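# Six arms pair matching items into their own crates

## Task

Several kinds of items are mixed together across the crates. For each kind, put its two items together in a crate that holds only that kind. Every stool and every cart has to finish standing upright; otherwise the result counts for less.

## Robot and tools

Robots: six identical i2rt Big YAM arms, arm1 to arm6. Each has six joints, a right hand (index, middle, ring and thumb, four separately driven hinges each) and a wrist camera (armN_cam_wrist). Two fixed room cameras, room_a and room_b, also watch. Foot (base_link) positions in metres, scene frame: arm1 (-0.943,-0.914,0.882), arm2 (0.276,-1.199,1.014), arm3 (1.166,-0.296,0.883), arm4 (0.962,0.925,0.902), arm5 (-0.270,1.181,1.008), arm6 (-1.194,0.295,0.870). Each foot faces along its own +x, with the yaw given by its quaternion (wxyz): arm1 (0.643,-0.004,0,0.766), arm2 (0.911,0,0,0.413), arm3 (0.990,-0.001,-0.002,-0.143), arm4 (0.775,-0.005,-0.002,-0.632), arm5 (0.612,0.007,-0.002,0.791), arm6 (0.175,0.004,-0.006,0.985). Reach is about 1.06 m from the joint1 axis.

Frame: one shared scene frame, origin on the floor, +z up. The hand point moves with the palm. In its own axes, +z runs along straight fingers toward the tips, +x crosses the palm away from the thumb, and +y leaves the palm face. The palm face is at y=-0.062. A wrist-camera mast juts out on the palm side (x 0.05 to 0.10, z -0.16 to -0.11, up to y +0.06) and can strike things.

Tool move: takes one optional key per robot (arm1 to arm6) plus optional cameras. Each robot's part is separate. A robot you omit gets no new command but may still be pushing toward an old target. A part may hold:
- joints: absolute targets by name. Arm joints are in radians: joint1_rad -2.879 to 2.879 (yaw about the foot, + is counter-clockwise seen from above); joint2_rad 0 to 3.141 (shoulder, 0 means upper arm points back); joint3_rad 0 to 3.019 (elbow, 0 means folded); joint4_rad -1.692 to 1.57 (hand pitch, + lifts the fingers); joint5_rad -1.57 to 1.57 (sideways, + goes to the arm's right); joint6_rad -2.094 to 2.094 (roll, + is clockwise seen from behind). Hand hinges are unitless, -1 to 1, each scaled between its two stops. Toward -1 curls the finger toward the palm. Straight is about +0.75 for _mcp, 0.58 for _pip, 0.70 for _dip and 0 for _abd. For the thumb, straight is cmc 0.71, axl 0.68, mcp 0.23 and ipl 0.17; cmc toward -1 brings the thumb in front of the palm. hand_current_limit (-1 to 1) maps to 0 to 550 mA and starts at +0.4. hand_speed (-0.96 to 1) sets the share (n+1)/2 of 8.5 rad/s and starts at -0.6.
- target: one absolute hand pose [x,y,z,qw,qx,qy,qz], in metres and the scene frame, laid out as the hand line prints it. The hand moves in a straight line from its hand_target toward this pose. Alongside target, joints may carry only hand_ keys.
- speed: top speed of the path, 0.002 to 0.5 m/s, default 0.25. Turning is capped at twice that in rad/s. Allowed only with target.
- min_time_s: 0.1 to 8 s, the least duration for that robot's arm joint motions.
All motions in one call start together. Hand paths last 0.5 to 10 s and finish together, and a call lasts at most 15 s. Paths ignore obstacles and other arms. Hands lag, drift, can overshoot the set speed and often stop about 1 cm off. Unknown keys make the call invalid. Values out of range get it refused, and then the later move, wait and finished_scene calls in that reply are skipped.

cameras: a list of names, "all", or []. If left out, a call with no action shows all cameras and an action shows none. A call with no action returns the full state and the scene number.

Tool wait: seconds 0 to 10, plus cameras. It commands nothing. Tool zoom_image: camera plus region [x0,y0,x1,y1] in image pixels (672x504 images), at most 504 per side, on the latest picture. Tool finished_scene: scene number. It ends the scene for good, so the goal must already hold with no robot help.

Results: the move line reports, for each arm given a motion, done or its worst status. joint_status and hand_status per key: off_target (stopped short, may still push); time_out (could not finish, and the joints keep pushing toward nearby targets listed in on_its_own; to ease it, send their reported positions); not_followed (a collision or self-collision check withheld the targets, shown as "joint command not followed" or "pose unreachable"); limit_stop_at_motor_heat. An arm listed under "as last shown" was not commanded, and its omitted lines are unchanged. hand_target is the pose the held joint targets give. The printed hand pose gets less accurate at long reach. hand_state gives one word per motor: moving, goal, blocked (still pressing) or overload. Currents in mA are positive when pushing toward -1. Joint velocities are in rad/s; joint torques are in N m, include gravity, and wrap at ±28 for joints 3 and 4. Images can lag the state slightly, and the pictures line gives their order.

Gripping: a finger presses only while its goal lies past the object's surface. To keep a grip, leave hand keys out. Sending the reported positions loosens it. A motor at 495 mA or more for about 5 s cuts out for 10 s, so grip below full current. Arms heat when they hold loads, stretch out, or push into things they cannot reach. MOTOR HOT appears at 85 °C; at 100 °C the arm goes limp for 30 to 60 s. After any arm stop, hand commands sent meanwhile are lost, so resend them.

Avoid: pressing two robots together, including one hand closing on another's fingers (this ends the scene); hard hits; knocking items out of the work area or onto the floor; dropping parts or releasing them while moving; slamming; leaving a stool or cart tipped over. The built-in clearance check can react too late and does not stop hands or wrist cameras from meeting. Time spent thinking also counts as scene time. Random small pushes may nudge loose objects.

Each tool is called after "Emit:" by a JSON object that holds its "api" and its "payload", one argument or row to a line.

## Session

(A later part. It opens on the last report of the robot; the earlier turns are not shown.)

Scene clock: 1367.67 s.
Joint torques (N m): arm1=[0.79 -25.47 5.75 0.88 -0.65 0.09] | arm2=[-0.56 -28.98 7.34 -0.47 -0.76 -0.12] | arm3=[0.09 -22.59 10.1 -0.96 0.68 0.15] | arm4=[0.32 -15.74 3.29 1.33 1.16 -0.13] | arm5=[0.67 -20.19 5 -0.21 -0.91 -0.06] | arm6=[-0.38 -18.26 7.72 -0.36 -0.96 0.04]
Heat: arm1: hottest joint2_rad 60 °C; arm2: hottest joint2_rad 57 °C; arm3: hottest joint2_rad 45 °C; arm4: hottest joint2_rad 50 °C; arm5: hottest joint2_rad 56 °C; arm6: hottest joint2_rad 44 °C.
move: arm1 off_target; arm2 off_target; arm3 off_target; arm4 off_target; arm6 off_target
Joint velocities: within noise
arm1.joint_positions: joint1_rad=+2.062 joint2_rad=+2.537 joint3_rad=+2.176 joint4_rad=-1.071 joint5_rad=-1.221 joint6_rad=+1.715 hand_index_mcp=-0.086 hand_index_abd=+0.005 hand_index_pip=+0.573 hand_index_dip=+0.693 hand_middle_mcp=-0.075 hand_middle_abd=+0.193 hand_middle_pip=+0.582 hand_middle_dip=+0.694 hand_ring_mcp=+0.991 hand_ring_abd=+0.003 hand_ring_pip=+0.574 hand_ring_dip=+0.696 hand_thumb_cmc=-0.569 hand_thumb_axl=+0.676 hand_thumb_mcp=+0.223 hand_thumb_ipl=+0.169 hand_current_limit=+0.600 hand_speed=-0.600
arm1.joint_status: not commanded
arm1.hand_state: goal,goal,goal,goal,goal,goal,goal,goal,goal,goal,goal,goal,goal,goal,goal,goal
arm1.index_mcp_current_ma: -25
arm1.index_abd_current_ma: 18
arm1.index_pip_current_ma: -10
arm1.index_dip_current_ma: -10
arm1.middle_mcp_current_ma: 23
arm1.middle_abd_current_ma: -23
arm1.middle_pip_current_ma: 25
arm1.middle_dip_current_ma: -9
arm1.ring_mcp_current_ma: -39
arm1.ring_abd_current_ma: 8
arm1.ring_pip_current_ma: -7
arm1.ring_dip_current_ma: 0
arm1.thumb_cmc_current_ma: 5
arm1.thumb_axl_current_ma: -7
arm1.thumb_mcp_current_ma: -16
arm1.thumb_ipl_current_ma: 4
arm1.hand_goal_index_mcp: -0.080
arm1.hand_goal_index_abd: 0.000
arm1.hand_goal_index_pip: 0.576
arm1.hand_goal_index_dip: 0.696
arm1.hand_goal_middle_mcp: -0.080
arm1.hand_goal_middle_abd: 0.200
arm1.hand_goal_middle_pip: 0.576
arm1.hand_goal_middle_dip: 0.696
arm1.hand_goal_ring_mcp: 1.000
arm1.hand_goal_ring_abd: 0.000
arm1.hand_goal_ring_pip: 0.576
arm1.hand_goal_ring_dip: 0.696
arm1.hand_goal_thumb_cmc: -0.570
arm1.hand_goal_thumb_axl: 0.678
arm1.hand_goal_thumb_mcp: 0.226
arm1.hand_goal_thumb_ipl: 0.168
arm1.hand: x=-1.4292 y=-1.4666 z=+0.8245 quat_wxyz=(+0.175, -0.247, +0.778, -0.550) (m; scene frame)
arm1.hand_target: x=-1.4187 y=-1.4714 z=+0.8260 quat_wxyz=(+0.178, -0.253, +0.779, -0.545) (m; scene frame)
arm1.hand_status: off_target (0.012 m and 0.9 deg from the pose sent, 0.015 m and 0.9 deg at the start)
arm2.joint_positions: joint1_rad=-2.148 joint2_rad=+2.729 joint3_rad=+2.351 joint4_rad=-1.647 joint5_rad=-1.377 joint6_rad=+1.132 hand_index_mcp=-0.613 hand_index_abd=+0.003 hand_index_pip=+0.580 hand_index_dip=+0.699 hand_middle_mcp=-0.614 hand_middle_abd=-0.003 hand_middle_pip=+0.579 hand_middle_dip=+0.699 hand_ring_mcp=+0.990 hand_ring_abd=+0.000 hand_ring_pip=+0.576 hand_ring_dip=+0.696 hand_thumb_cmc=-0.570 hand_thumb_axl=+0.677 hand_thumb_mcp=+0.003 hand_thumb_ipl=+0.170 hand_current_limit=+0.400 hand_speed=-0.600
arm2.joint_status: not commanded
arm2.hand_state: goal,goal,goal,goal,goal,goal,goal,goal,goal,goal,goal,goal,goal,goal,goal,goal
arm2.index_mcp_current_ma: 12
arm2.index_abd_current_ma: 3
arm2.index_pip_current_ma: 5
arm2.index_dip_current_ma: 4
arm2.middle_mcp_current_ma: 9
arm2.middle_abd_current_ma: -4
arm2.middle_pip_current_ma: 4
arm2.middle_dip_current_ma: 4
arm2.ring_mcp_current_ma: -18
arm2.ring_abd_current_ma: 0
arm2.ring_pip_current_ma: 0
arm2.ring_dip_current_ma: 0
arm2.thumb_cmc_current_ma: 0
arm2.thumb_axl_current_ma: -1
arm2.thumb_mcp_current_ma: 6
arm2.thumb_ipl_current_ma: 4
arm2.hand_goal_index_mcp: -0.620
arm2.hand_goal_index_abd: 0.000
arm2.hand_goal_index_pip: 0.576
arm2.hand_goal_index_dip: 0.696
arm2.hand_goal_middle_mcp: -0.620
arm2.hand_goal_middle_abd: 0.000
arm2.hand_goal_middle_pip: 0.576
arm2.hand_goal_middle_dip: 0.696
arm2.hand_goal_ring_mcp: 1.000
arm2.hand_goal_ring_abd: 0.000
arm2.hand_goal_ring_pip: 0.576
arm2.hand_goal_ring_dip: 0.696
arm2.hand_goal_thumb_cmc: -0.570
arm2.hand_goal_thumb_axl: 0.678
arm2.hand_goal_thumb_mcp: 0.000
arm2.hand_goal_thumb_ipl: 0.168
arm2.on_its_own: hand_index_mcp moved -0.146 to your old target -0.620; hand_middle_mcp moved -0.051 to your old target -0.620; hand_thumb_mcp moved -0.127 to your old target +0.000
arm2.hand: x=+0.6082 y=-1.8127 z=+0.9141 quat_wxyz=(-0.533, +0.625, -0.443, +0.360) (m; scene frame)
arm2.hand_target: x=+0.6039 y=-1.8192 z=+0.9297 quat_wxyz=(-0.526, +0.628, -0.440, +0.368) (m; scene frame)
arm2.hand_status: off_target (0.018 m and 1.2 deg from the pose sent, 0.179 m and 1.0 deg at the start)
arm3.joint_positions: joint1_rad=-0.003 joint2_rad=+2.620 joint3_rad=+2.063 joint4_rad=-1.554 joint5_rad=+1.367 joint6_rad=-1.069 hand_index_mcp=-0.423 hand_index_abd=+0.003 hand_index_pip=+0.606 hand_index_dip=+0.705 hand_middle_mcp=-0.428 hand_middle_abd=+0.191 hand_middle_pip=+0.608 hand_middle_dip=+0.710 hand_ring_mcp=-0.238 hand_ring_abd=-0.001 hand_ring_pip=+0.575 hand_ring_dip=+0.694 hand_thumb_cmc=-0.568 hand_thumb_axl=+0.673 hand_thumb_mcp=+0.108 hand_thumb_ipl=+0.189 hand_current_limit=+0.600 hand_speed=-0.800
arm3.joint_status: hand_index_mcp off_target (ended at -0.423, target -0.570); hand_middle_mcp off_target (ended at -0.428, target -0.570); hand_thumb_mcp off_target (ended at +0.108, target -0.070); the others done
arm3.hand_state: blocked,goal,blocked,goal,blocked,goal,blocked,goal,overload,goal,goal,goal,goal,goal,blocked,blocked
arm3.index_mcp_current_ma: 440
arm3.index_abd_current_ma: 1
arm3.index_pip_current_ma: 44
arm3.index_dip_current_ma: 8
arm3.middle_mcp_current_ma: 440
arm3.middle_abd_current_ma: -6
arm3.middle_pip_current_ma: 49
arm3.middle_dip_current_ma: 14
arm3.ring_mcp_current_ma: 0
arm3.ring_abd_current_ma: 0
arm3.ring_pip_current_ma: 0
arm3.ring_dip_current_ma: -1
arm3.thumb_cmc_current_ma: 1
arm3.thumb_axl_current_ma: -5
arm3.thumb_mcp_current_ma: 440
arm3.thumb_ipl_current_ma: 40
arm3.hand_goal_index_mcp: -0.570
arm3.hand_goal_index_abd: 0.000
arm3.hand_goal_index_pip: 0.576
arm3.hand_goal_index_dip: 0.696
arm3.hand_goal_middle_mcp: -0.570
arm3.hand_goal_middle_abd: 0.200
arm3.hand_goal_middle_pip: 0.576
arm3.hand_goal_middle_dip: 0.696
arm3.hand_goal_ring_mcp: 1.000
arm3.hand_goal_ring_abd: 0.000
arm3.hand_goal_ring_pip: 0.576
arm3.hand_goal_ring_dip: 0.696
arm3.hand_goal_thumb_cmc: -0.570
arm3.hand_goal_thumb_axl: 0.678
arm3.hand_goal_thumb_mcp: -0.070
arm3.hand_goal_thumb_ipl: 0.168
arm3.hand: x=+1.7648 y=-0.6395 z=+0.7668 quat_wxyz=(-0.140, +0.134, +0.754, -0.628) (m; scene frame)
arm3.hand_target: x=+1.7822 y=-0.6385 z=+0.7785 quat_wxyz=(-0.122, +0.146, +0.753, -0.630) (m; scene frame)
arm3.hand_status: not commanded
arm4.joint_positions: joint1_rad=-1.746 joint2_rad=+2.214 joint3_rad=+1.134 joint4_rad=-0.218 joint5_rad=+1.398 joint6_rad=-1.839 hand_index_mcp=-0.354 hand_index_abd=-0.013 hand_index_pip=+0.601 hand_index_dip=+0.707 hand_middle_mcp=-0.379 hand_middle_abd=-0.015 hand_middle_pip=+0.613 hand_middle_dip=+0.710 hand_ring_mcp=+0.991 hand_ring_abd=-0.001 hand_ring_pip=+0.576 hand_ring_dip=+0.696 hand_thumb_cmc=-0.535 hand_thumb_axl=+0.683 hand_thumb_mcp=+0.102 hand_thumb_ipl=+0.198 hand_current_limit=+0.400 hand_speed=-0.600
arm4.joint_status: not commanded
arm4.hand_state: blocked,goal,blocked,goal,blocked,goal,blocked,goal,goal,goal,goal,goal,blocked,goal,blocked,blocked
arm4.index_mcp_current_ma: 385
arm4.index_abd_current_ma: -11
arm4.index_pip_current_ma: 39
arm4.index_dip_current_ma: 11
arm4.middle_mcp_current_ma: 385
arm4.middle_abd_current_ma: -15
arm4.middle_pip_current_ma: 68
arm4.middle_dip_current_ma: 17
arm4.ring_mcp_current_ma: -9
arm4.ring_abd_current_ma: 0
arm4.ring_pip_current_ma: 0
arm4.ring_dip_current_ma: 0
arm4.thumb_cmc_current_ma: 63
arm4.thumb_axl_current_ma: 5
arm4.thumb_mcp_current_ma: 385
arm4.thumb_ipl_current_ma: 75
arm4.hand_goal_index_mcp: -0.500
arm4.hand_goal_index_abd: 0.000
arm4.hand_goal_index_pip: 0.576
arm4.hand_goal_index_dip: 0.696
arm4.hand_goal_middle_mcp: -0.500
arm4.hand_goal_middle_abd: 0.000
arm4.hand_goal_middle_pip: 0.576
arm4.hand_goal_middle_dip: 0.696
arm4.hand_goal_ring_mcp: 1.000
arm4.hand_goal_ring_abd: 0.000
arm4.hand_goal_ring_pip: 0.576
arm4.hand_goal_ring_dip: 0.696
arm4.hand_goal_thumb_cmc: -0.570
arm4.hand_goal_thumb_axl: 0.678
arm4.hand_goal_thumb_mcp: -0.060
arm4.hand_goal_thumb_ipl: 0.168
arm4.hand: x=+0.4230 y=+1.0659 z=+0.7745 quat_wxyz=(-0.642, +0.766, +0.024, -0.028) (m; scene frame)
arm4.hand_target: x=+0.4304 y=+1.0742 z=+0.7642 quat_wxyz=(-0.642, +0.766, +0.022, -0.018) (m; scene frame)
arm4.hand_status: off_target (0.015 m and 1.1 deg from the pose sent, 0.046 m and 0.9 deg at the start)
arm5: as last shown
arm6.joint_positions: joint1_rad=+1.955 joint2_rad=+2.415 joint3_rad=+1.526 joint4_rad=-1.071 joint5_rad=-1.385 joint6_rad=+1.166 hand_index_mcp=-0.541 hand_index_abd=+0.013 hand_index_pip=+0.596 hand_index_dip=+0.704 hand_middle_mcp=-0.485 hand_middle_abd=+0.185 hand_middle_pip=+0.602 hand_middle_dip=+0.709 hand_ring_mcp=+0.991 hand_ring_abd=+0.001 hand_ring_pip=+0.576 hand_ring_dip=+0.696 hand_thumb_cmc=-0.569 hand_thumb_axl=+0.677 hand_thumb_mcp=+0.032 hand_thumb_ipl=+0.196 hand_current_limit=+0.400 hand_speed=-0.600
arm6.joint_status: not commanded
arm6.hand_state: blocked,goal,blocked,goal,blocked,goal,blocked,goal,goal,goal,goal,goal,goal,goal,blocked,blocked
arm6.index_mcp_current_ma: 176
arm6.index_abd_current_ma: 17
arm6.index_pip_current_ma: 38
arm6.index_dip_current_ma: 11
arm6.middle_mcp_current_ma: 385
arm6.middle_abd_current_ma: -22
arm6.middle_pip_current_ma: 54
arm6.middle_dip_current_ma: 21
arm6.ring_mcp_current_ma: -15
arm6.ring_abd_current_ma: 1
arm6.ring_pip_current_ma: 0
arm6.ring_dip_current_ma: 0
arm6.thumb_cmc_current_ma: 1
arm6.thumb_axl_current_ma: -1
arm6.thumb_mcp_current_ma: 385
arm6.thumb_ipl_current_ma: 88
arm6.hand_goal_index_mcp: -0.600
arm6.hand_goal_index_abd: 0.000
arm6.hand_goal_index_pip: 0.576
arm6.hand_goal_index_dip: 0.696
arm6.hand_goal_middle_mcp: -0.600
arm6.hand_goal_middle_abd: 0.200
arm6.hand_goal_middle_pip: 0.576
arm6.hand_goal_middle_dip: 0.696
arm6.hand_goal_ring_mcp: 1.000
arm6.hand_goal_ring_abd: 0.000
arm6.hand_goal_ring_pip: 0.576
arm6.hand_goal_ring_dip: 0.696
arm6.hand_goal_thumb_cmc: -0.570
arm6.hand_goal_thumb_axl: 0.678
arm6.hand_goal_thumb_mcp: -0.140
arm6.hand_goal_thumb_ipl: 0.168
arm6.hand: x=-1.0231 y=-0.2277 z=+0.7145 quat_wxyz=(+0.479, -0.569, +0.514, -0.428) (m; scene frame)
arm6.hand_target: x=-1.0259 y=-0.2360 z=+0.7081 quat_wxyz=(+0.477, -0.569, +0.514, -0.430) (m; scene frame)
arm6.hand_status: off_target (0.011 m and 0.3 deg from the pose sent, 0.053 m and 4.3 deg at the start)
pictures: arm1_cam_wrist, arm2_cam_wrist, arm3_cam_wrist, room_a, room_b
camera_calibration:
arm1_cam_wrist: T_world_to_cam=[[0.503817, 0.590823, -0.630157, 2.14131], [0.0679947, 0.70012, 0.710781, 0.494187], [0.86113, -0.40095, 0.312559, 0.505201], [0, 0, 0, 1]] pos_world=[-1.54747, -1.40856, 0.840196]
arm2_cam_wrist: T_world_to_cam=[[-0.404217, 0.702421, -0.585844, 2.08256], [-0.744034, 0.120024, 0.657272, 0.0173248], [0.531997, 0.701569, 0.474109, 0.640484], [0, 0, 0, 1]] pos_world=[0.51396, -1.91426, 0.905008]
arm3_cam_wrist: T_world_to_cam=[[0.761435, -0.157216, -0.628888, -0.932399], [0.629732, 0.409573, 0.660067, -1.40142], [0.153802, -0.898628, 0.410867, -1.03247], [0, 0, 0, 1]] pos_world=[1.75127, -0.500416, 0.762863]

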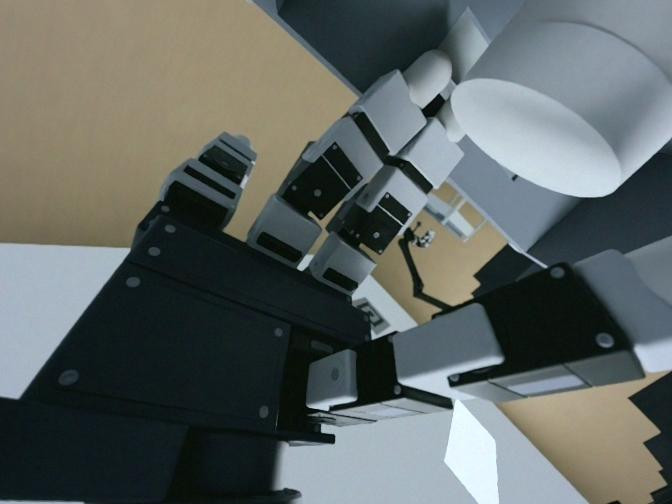

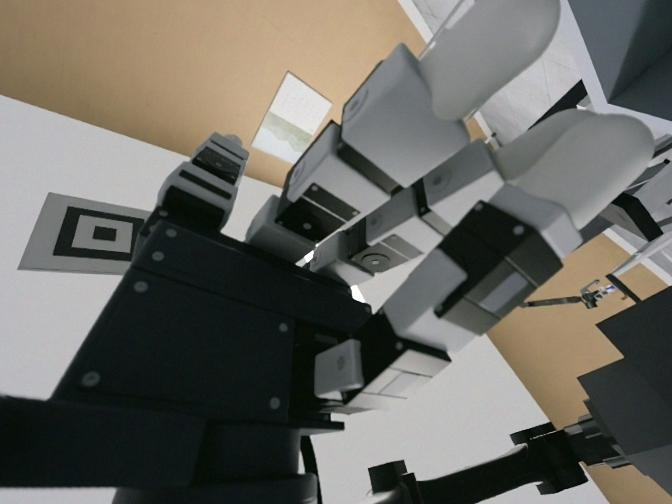

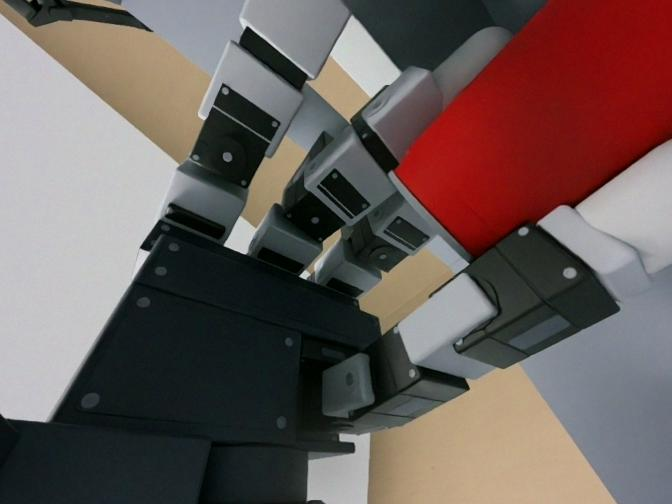

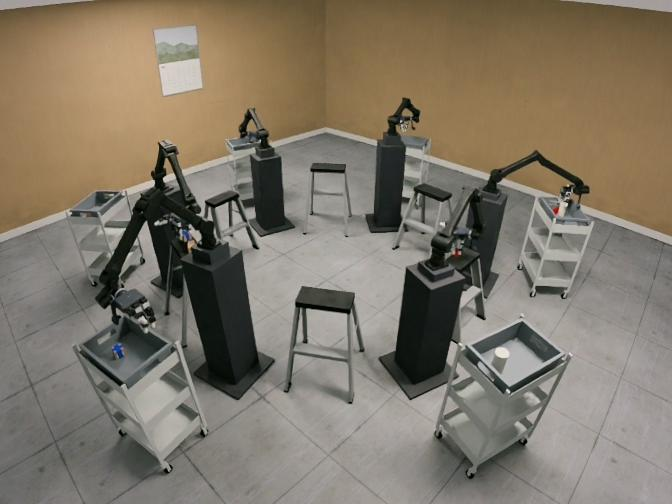

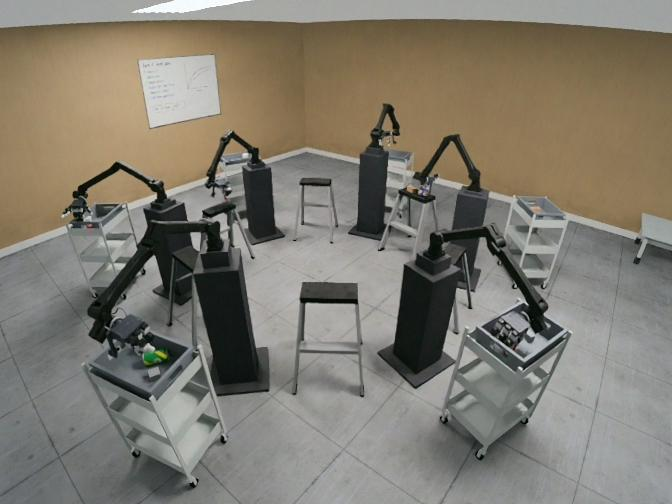

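Emit:
{"api": "move", "payload": {
  "arm1": {"target":[-1.397,-1.469,0.836,0.1986,-0.2367,0.7286,-0.6113],"speed":0.06,"joints":{"hand_index_mcp":-0.19,"hand_middle_mcp":-0.19,"hand_middle_abd":0.0}},
  "arm2": {"target":[0.604,-1.818,0.785,-0.5265,0.6275,-0.4394,0.3681],"speed":0.1,"joints":{"hand_index_mcp":-0.17,"hand_middle_mcp":-0.17,"hand_thumb_mcp":0.225}},
  "arm3": {"target":[1.7822,-0.6385,0.86,-0.1226,0.1462,0.7521,-0.631],"speed":0.06},
  "arm4": {"target":[0.434,1.0765,0.752,-0.6433,0.7667,0.0226,-0.0189],"speed":0.05},
  "arm6": {"target":[-1.0258,-0.248,0.676,0.4777,-0.5693,0.5126,-0.4301],"speed":0.06},
  "cameras": ["arm1_cam_wrist","arm2_cam_wrist","arm3_cam_wrist","room_a","room_b"]
}}

Emit:
{"api": "zoom_image", "payload": {
  "camera": "room_b",
  "region": [180, 150, 280, 250]
}}

Emit:
{"api": "zoom_image", "payload": {
  "camera": "room_a",
  "region": [410, 180, 510, 280]
}}

Emit:
{"api": "zoom_image", "payload": {
  "camera": "arm2_cam_wrist",
  "region": [400, 0, 672, 240]
}}

Scene clock: 1435.63 s.
Joint torques (N m): arm1=[0.09 -25.58 5.61 0.83 -1.28 0.32] | arm2=[-0.56 -26.17 10.43 -0.43 -0.84 0.02] | arm3=[0.03 -26.29 9.07 -1.18 0.75 0.17] | arm4=[0.5 -15.38 2.93 1.29 1.12 -0.09] | arm5=[0.67 -20.13 4.98 -0.2 -0.91 -0.05] | arm6=[-0.5 -18.96 7.64 -0.12 -0.94 0.04]
Heat: arm1: hottest joint2_rad 72 °C; arm2: hottest joint2_rad 54 °C; arm3: hottest joint2_rad 46 °C; arm4: hottest joint2_rad 46 °C; arm5: hottest joint2_rad 56 °C; arm6: hottest joint2_rad 39 °C.
move: arm1 off_target; arm2 off_target; arm3 off_target; arm4 off_target; arm6 off_target
Joint velocities: within noise
arm1.joint_positions: joint1_rad=+2.058 joint2_rad=+2.498 joint3_rad=+2.027 joint4_rad=-0.913 joint5_rad=-1.381 joint6_rad=+1.744 hand_index_mcp=-0.212 hand_index_abd=-0.006 hand_index_pip=+0.566 hand_index_dip=+0.692 hand_middle_mcp=-0.206 hand_middle_abd=-0.010 hand_middle_pip=+0.570 hand_middle_dip=+0.692 hand_ring_mcp=+0.991 hand_ring_abd=+0.003 hand_ring_pip=+0.574 hand_ring_dip=+0.696 hand_thumb_cmc=-0.569 hand_thumb_axl=+0.676 hand_thumb_mcp=+0.223 hand_thumb_ipl=+0.169 hand_current_limit=+0.600 hand_speed=-0.600
arm1.joint_status: hand_index_mcp off_target (ended at -0.212, target -0.190); the others done
arm1.hand_state: blocked,goal,goal,goal,goal,goal,goal,goal,goal,goal,goal,goal,goal,goal,goal,goal
arm1.index_mcp_current_ma: -98
arm1.index_abd_current_ma: -21
arm1.index_pip_current_ma: -41
arm1.index_dip_current_ma: -15
arm1.middle_mcp_current_ma: -71
arm1.middle_abd_current_ma: -35
arm1.middle_pip_current_ma: -25
arm1.middle_dip_current_ma: -14
arm1.ring_mcp_current_ma: -39
arm1.ring_abd_current_ma: 8
arm1.ring_pip_current_ma: -7
arm1.ring_dip_current_ma: 0
arm1.thumb_cmc_current_ma: 4
arm1.thumb_axl_current_ma: -7
arm1.thumb_mcp_current_ma: -15
arm1.thumb_ipl_current_ma: 4
arm1.hand_goal_index_mcp: -0.190
arm1.hand_goal_index_abd: 0.000
arm1.hand_goal_index_pip: 0.576
arm1.hand_goal_index_dip: 0.696
arm1.hand_goal_middle_mcp: -0.190
arm1.hand_goal_middle_abd: 0.000
arm1.hand_goal_middle_pip: 0.576
arm1.hand_goal_middle_dip: 0.696
arm1.hand_goal_ring_mcp: 1.000
arm1.hand_goal_ring_abd: 0.000
arm1.hand_goal_ring_pip: 0.576
arm1.hand_goal_ring_dip: 0.696
arm1.hand_goal_thumb_cmc: -0.570
arm1.hand_goal_thumb_axl: 0.678
arm1.hand_goal_thumb_mcp: 0.226
arm1.hand_goal_thumb_ipl: 0.168
arm1.hand: x=-1.4035 y=-1.4680 z=+0.8236 quat_wxyz=(+0.193, -0.241, +0.729, -0.611) (m; scene frame)
arm1.hand_target: x=-1.3972 y=-1.4690 z=+0.8358 quat_wxyz=(+0.199, -0.237, +0.728, -0.611) (m; scene frame)
arm1.hand_status: off_target (0.014 m and 0.8 deg from the pose sent, 0.034 m and 9.5 deg at the start)
arm2.joint_positions: joint1_rad=-2.149 joint2_rad=+2.974 joint3_rad=+2.469 joint4_rad=-1.518 joint5_rad=-1.377 joint6_rad=+1.140 hand_index_mcp=-0.178 hand_index_abd=+0.003 hand_index_pip=+0.578 hand_index_dip=+0.699 hand_middle_mcp=-0.177 hand_middle_abd=-0.003 hand_middle_pip=+0.578 hand_middle_dip=+0.699 hand_ring_mcp=+0.990 hand_ring_abd=+0.000 hand_ring_pip=+0.576 hand_ring_dip=+0.696 hand_thumb_cmc=-0.570 hand_thumb_axl=+0.677 hand_thumb_mcp=+0.223 hand_thumb_ipl=+0.170 hand_current_limit=+0.400 hand_speed=-0.600
arm2.joint_status: all done
arm2.hand_state: goal,goal,goal,goal,goal,goal,goal,goal,goal,goal,goal,goal,goal,goal,goal,goal
arm2.index_mcp_current_ma: -15
arm2.index_abd_current_ma: 3
arm2.index_pip_current_ma: 2
arm2.index_dip_current_ma: 3
arm2.middle_mcp_current_ma: -13
arm2.middle_abd_current_ma: -3
arm2.middle_pip_current_ma: 2
arm2.middle_dip_current_ma: 3
arm2.ring_mcp_current_ma: -18
arm2.ring_abd_current_ma: 0
arm2.ring_pip_current_ma: 0
arm2.ring_dip_current_ma: 0
arm2.thumb_cmc_current_ma: 0
arm2.thumb_axl_current_ma: -1
arm2.thumb_mcp_current_ma: -5
arm2.thumb_ipl_current_ma: 3
arm2.hand_goal_index_mcp: -0.170
arm2.hand_goal_index_abd: 0.000
arm2.hand_goal_index_pip: 0.576
arm2.hand_goal_index_dip: 0.696
arm2.hand_goal_middle_mcp: -0.170
arm2.hand_goal_middle_abd: 0.000
arm2.hand_goal_middle_pip: 0.576
arm2.hand_goal_middle_dip: 0.696
arm2.hand_goal_ring_mcp: 1.000
arm2.hand_goal_ring_abd: 0.000
arm2.hand_goal_ring_pip: 0.576
arm2.hand_goal_ring_dip: 0.696
arm2.hand_goal_thumb_cmc: -0.570
arm2.hand_goal_thumb_axl: 0.678
arm2.hand_goal_thumb_mcp: 0.226
arm2.hand_goal_thumb_ipl: 0.168
arm2.hand: x=+0.6051 y=-1.8029 z=+0.7771 quat_wxyz=(-0.534, +0.624, -0.445, +0.359) (m; scene frame)
arm2.hand_target: x=+0.6037 y=-1.8174 z=+0.7855 quat_wxyz=(-0.525, +0.628, -0.441, +0.369) (m; scene frame)
arm2.hand_status: off_target (0.017 m and 1.5 deg from the pose sent, 0.129 m and 1.2 deg at the start)
arm3.joint_positions: joint1_rad=-0.002 joint2_rad=+2.543 joint3_rad=+2.063 joint4_rad=-1.668 joint5_rad=+1.364 joint6_rad=-1.065 hand_index_mcp=-0.428 hand_index_abd=+0.004 hand_index_pip=+0.606 hand_index_dip=+0.705 hand_middle_mcp=-0.433 hand_middle_abd=+0.191 hand_middle_pip=+0.608 hand_middle_dip=+0.710 hand_ring_mcp=-0.238 hand_ring_abd=-0.001 hand_ring_pip=+0.575 hand_ring_dip=+0.694 hand_thumb_cmc=-0.563 hand_thumb_axl=+0.673 hand_thumb_mcp=+0.108 hand_thumb_ipl=+0.196 hand_current_limit=+0.600 hand_speed=-0.800
arm3.joint_status: not commanded
arm3.hand_state: blocked,goal,blocked,goal,blocked,goal,blocked,goal,overload,goal,goal,goal,goal,goal,blocked,blocked
arm3.index_mcp_current_ma: 440
arm3.index_abd_current_ma: 2
arm3.index_pip_current_ma: 44
arm3.index_dip_current_ma: 8
arm3.middle_mcp_current_ma: 440
arm3.middle_abd_current_ma: -6
arm3.middle_pip_current_ma: 49
arm3.middle_dip_current_ma: 14
arm3.ring_mcp_current_ma: 0
arm3.ring_abd_current_ma: 0
arm3.ring_pip_current_ma: 0
arm3.ring_dip_current_ma: -1
arm3.thumb_cmc_current_ma: 6
arm3.thumb_axl_current_ma: -5
arm3.thumb_mcp_current_ma: 440
arm3.thumb_ipl_current_ma: 63
arm3.hand_goal_index_mcp: -0.570
arm3.hand_goal_index_abd: 0.000
arm3.hand_goal_index_pip: 0.576
arm3.hand_goal_index_dip: 0.696
arm3.hand_goal_middle_mcp: -0.570
arm3.hand_goal_middle_abd: 0.200
arm3.hand_goal_middle_pip: 0.576
arm3.hand_goal_middle_dip: 0.696
arm3.hand_goal_ring_mcp: 1.000
arm3.hand_goal_ring_abd: 0.000
arm3.hand_goal_ring_pip: 0.576
arm3.hand_goal_ring_dip: 0.696
arm3.hand_goal_thumb_cmc: -0.570
arm3.hand_goal_thumb_axl: 0.678
arm3.hand_goal_thumb_mcp: -0.070
arm3.hand_goal_thumb_ipl: 0.168
arm3.hand: x=+1.7620 y=-0.6377 z=+0.8209 quat_wxyz=(-0.153, +0.124, +0.755, -0.625) (m; scene frame)
arm3.hand_target: x=+1.7808 y=-0.6381 z=+0.8598 quat_wxyz=(-0.122, +0.146, +0.752, -0.631) (m; scene frame)
arm3.hand_status: off_target (0.044 m and 4.3 deg from the pose sent, 0.095 m and 2.4 deg at the start)
arm4.joint_positions: joint1_rad=-1.750 joint2_rad=+2.237 joint3_rad=+1.124 joint4_rad=-0.161 joint5_rad=+1.398 joint6_rad=-1.862 hand_index_mcp=-0.354 hand_index_abd=-0.013 hand_index_pip=+0.601 hand_index_dip=+0.707 hand_middle_mcp=-0.379 hand_middle_abd=-0.015 hand_middle_pip=+0.613 hand_middle_dip=+0.710 hand_ring_mcp=+0.991 hand_ring_abd=-0.001 hand_ring_pip=+0.576 hand_ring_dip=+0.696 hand_thumb_cmc=-0.535 hand_thumb_axl=+0.683 hand_thumb_mcp=+0.102 hand_thumb_ipl=+0.198 hand_current_limit=+0.400 hand_speed=-0.600
arm4.joint_status: not commanded
arm4.hand_state: blocked,goal,blocked,goal,blocked,goal,blocked,goal,goal,goal,goal,goal,blocked,goal,blocked,blocked
arm4.index_mcp_current_ma: 385
arm4.index_abd_current_ma: -12
arm4.index_pip_current_ma: 39
arm4.index_dip_current_ma: 11
arm4.middle_mcp_current_ma: 385
arm4.middle_abd_current_ma: -15
arm4.middle_pip_current_ma: 68
arm4.middle_dip_current_ma: 17
arm4.ring_mcp_current_ma: -9
arm4.ring_abd_current_ma: 0
arm4.ring_pip_current_ma: 0
arm4.ring_dip_current_ma: 0
arm4.thumb_cmc_current_ma: 63
arm4.thumb_axl_current_ma: 5
arm4.thumb_mcp_current_ma: 385
arm4.thumb_ipl_current_ma: 75
arm4.hand_goal_index_mcp: -0.500
arm4.hand_goal_index_abd: 0.000
arm4.hand_goal_index_pip: 0.576
arm4.hand_goal_index_dip: 0.696
arm4.hand_goal_middle_mcp: -0.500
arm4.hand_goal_middle_abd: 0.000
arm4.hand_goal_middle_pip: 0.576
arm4.hand_goal_middle_dip: 0.696
arm4.hand_goal_ring_mcp: 1.000
arm4.hand_goal_ring_abd: 0.000
arm4.hand_goal_ring_pip: 0.576
arm4.hand_goal_ring_dip: 0.696
arm4.hand_goal_thumb_cmc: -0.570
arm4.hand_goal_thumb_axl: 0.678
arm4.hand_goal_thumb_mcp: -0.060
arm4.hand_goal_thumb_ipl: 0.168
arm4.hand: x=+0.4264 y=+1.0681 z=+0.7631 quat_wxyz=(-0.642, +0.766, +0.023, -0.029) (m; scene frame)
arm4.hand_target: x=+0.4343 y=+1.0763 z=+0.7523 quat_wxyz=(-0.642, +0.766, +0.022, -0.019) (m; scene frame)
arm4.hand_status: off_target (0.016 m and 1.1 deg from the pose sent, 0.027 m and 1.1 deg at the start)
arm5: as last shown
arm6.joint_positions: joint1_rad=+1.955 joint2_rad=+2.503 joint3_rad=+1.603 joint4_rad=-1.071 joint5_rad=-1.385 joint6_rad=+1.160 hand_index_mcp=-0.541 hand_index_abd=+0.013 hand_index_pip=+0.596 hand_index_dip=+0.704 hand_middle_mcp=-0.485 hand_middle_abd=+0.185 hand_middle_pip=+0.602 hand_middle_dip=+0.709 hand_ring_mcp=+0.991 hand_ring_abd=+0.001 hand_ring_pip=+0.576 hand_ring_dip=+0.696 hand_thumb_cmc=-0.569 hand_thumb_axl=+0.677 hand_thumb_mcp=+0.032 hand_thumb_ipl=+0.196 hand_current_limit=+0.400 hand_speed=-0.600
arm6.joint_status: not commanded
arm6.hand_state: blocked,goal,blocked,goal,blocked,goal,blocked,goal,goal,goal,goal,goal,goal,goal,blocked,blocked
arm6.index_mcp_current_ma: 176
arm6.index_abd_current_ma: 17
arm6.index_pip_current_ma: 38
arm6.index_dip_current_ma: 11
arm6.middle_mcp_current_ma: 385
arm6.middle_abd_current_ma: -22
arm6.middle_pip_current_ma: 54
arm6.middle_dip_current_ma: 21
arm6.ring_mcp_current_ma: -15
arm6.ring_abd_current_ma: 1
arm6.ring_pip_current_ma: 0
arm6.ring_dip_current_ma: 0
arm6.thumb_cmc_current_ma: 1
arm6.thumb_axl_current_ma: -1
arm6.thumb_mcp_current_ma: 385
arm6.thumb_ipl_current_ma: 88
arm6.hand_goal_index_mcp: -0.600
arm6.hand_goal_index_abd: 0.000
arm6.hand_goal_index_pip: 0.576
arm6.hand_goal_index_dip: 0.696
arm6.hand_goal_middle_mcp: -0.600
arm6.hand_goal_middle_abd: 0.200
arm6.hand_goal_middle_pip: 0.576
arm6.hand_goal_middle_dip: 0.696
arm6.hand_goal_ring_mcp: 1.000
arm6.hand_goal_ring_abd: 0.000
arm6.hand_goal_ring_pip: 0.576
arm6.hand_goal_ring_dip: 0.696
arm6.hand_goal_thumb_cmc: -0.570
arm6.hand_goal_thumb_axl: 0.678
arm6.hand_goal_thumb_mcp: -0.140
arm6.hand_goal_thumb_ipl: 0.168
arm6.hand: x=-1.0229 y=-0.2386 z=+0.6825 quat_wxyz=(+0.481, -0.568, +0.515, -0.426) (m; scene frame)
arm6.hand_target: x=-1.0259 y=-0.2477 z=+0.6762 quat_wxyz=(+0.477, -0.569, +0.513, -0.430) (m; scene frame)
arm6.hand_status: off_target (0.012 m and 0.6 deg from the pose sent, 0.044 m and 0.3 deg at the start)
pictures: arm1_cam_wrist, arm2_cam_wrist, arm3_cam_wrist, room_a, room_b
camera_calibration:
arm1_cam_wrist: T_world_to_cam=[[0.549917, 0.508227, -0.662794, 2.099], [0.00354611, 0.79213, 0.610342, 0.621427], [0.835212, -0.337988, 0.433804, 0.439106], [0, 0, 0, 1]] pos_world=[-1.52323, -1.4106, 0.821435]
arm2_cam_wrist: T_world_to_cam=[[-0.404302, 0.706374, -0.581013, 1.9975], [-0.742257, 0.117769, 0.659685, 0.0969828], [0.53441, 0.697973, 0.476697, 0.69034], [0, 0, 0, 1]] pos_world=[0.510657, -1.90424, 0.767513]
arm3_cam_wrist: T_world_to_cam=[[0.741374, -0.151035, -0.653875, -0.836292], [0.650589, 0.400756, 0.64508, -1.46621], [0.164615, -0.90365, 0.395372, -1.06224], [0, 0, 0, 1]] pos_world=[1.74876, -0.498612, 0.81897]

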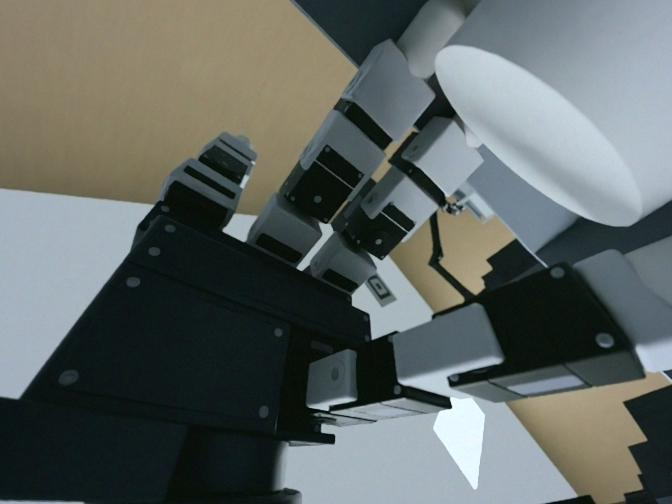

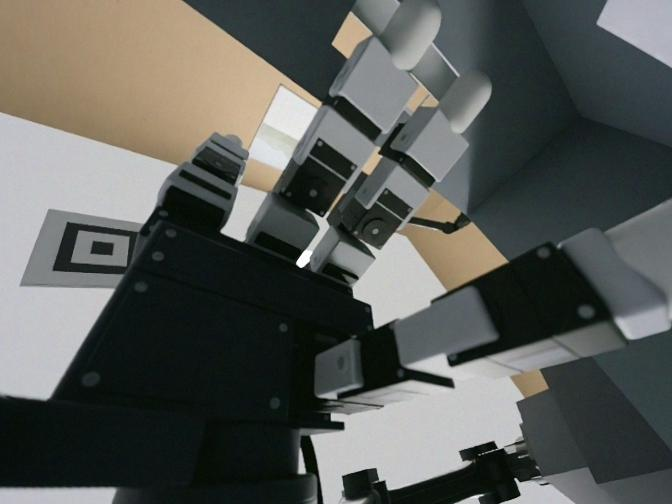

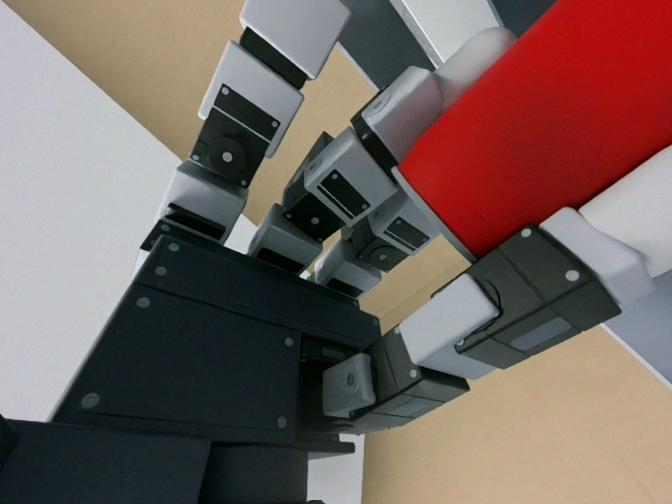

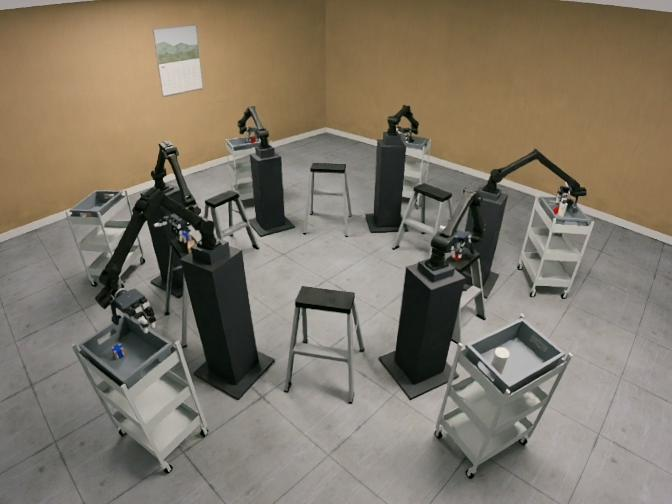

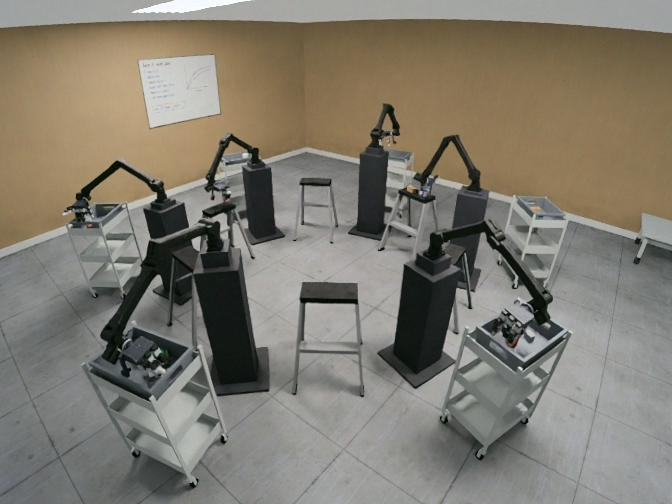

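Scaled by 5.040.

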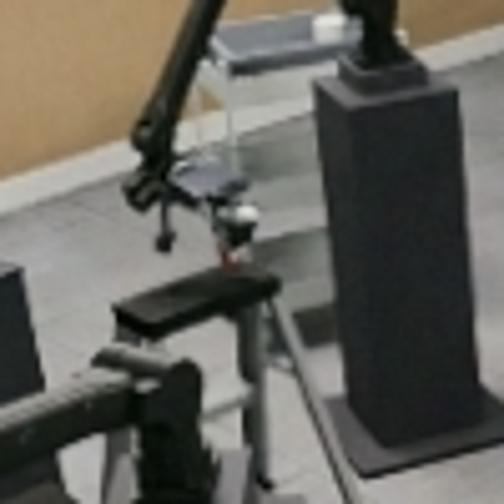

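Scaled by 5.040.

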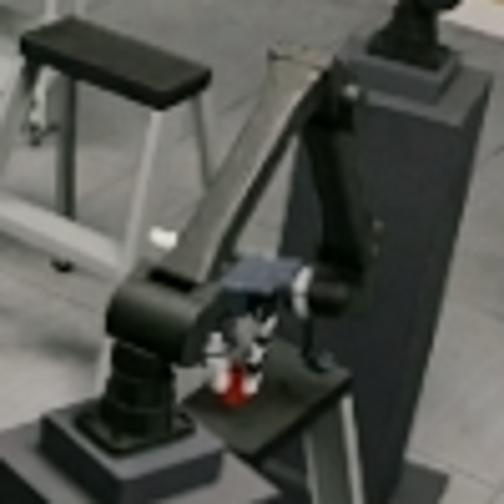

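Scaled by 1.853.

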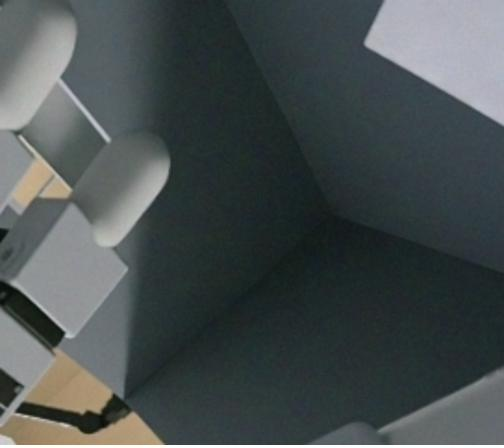

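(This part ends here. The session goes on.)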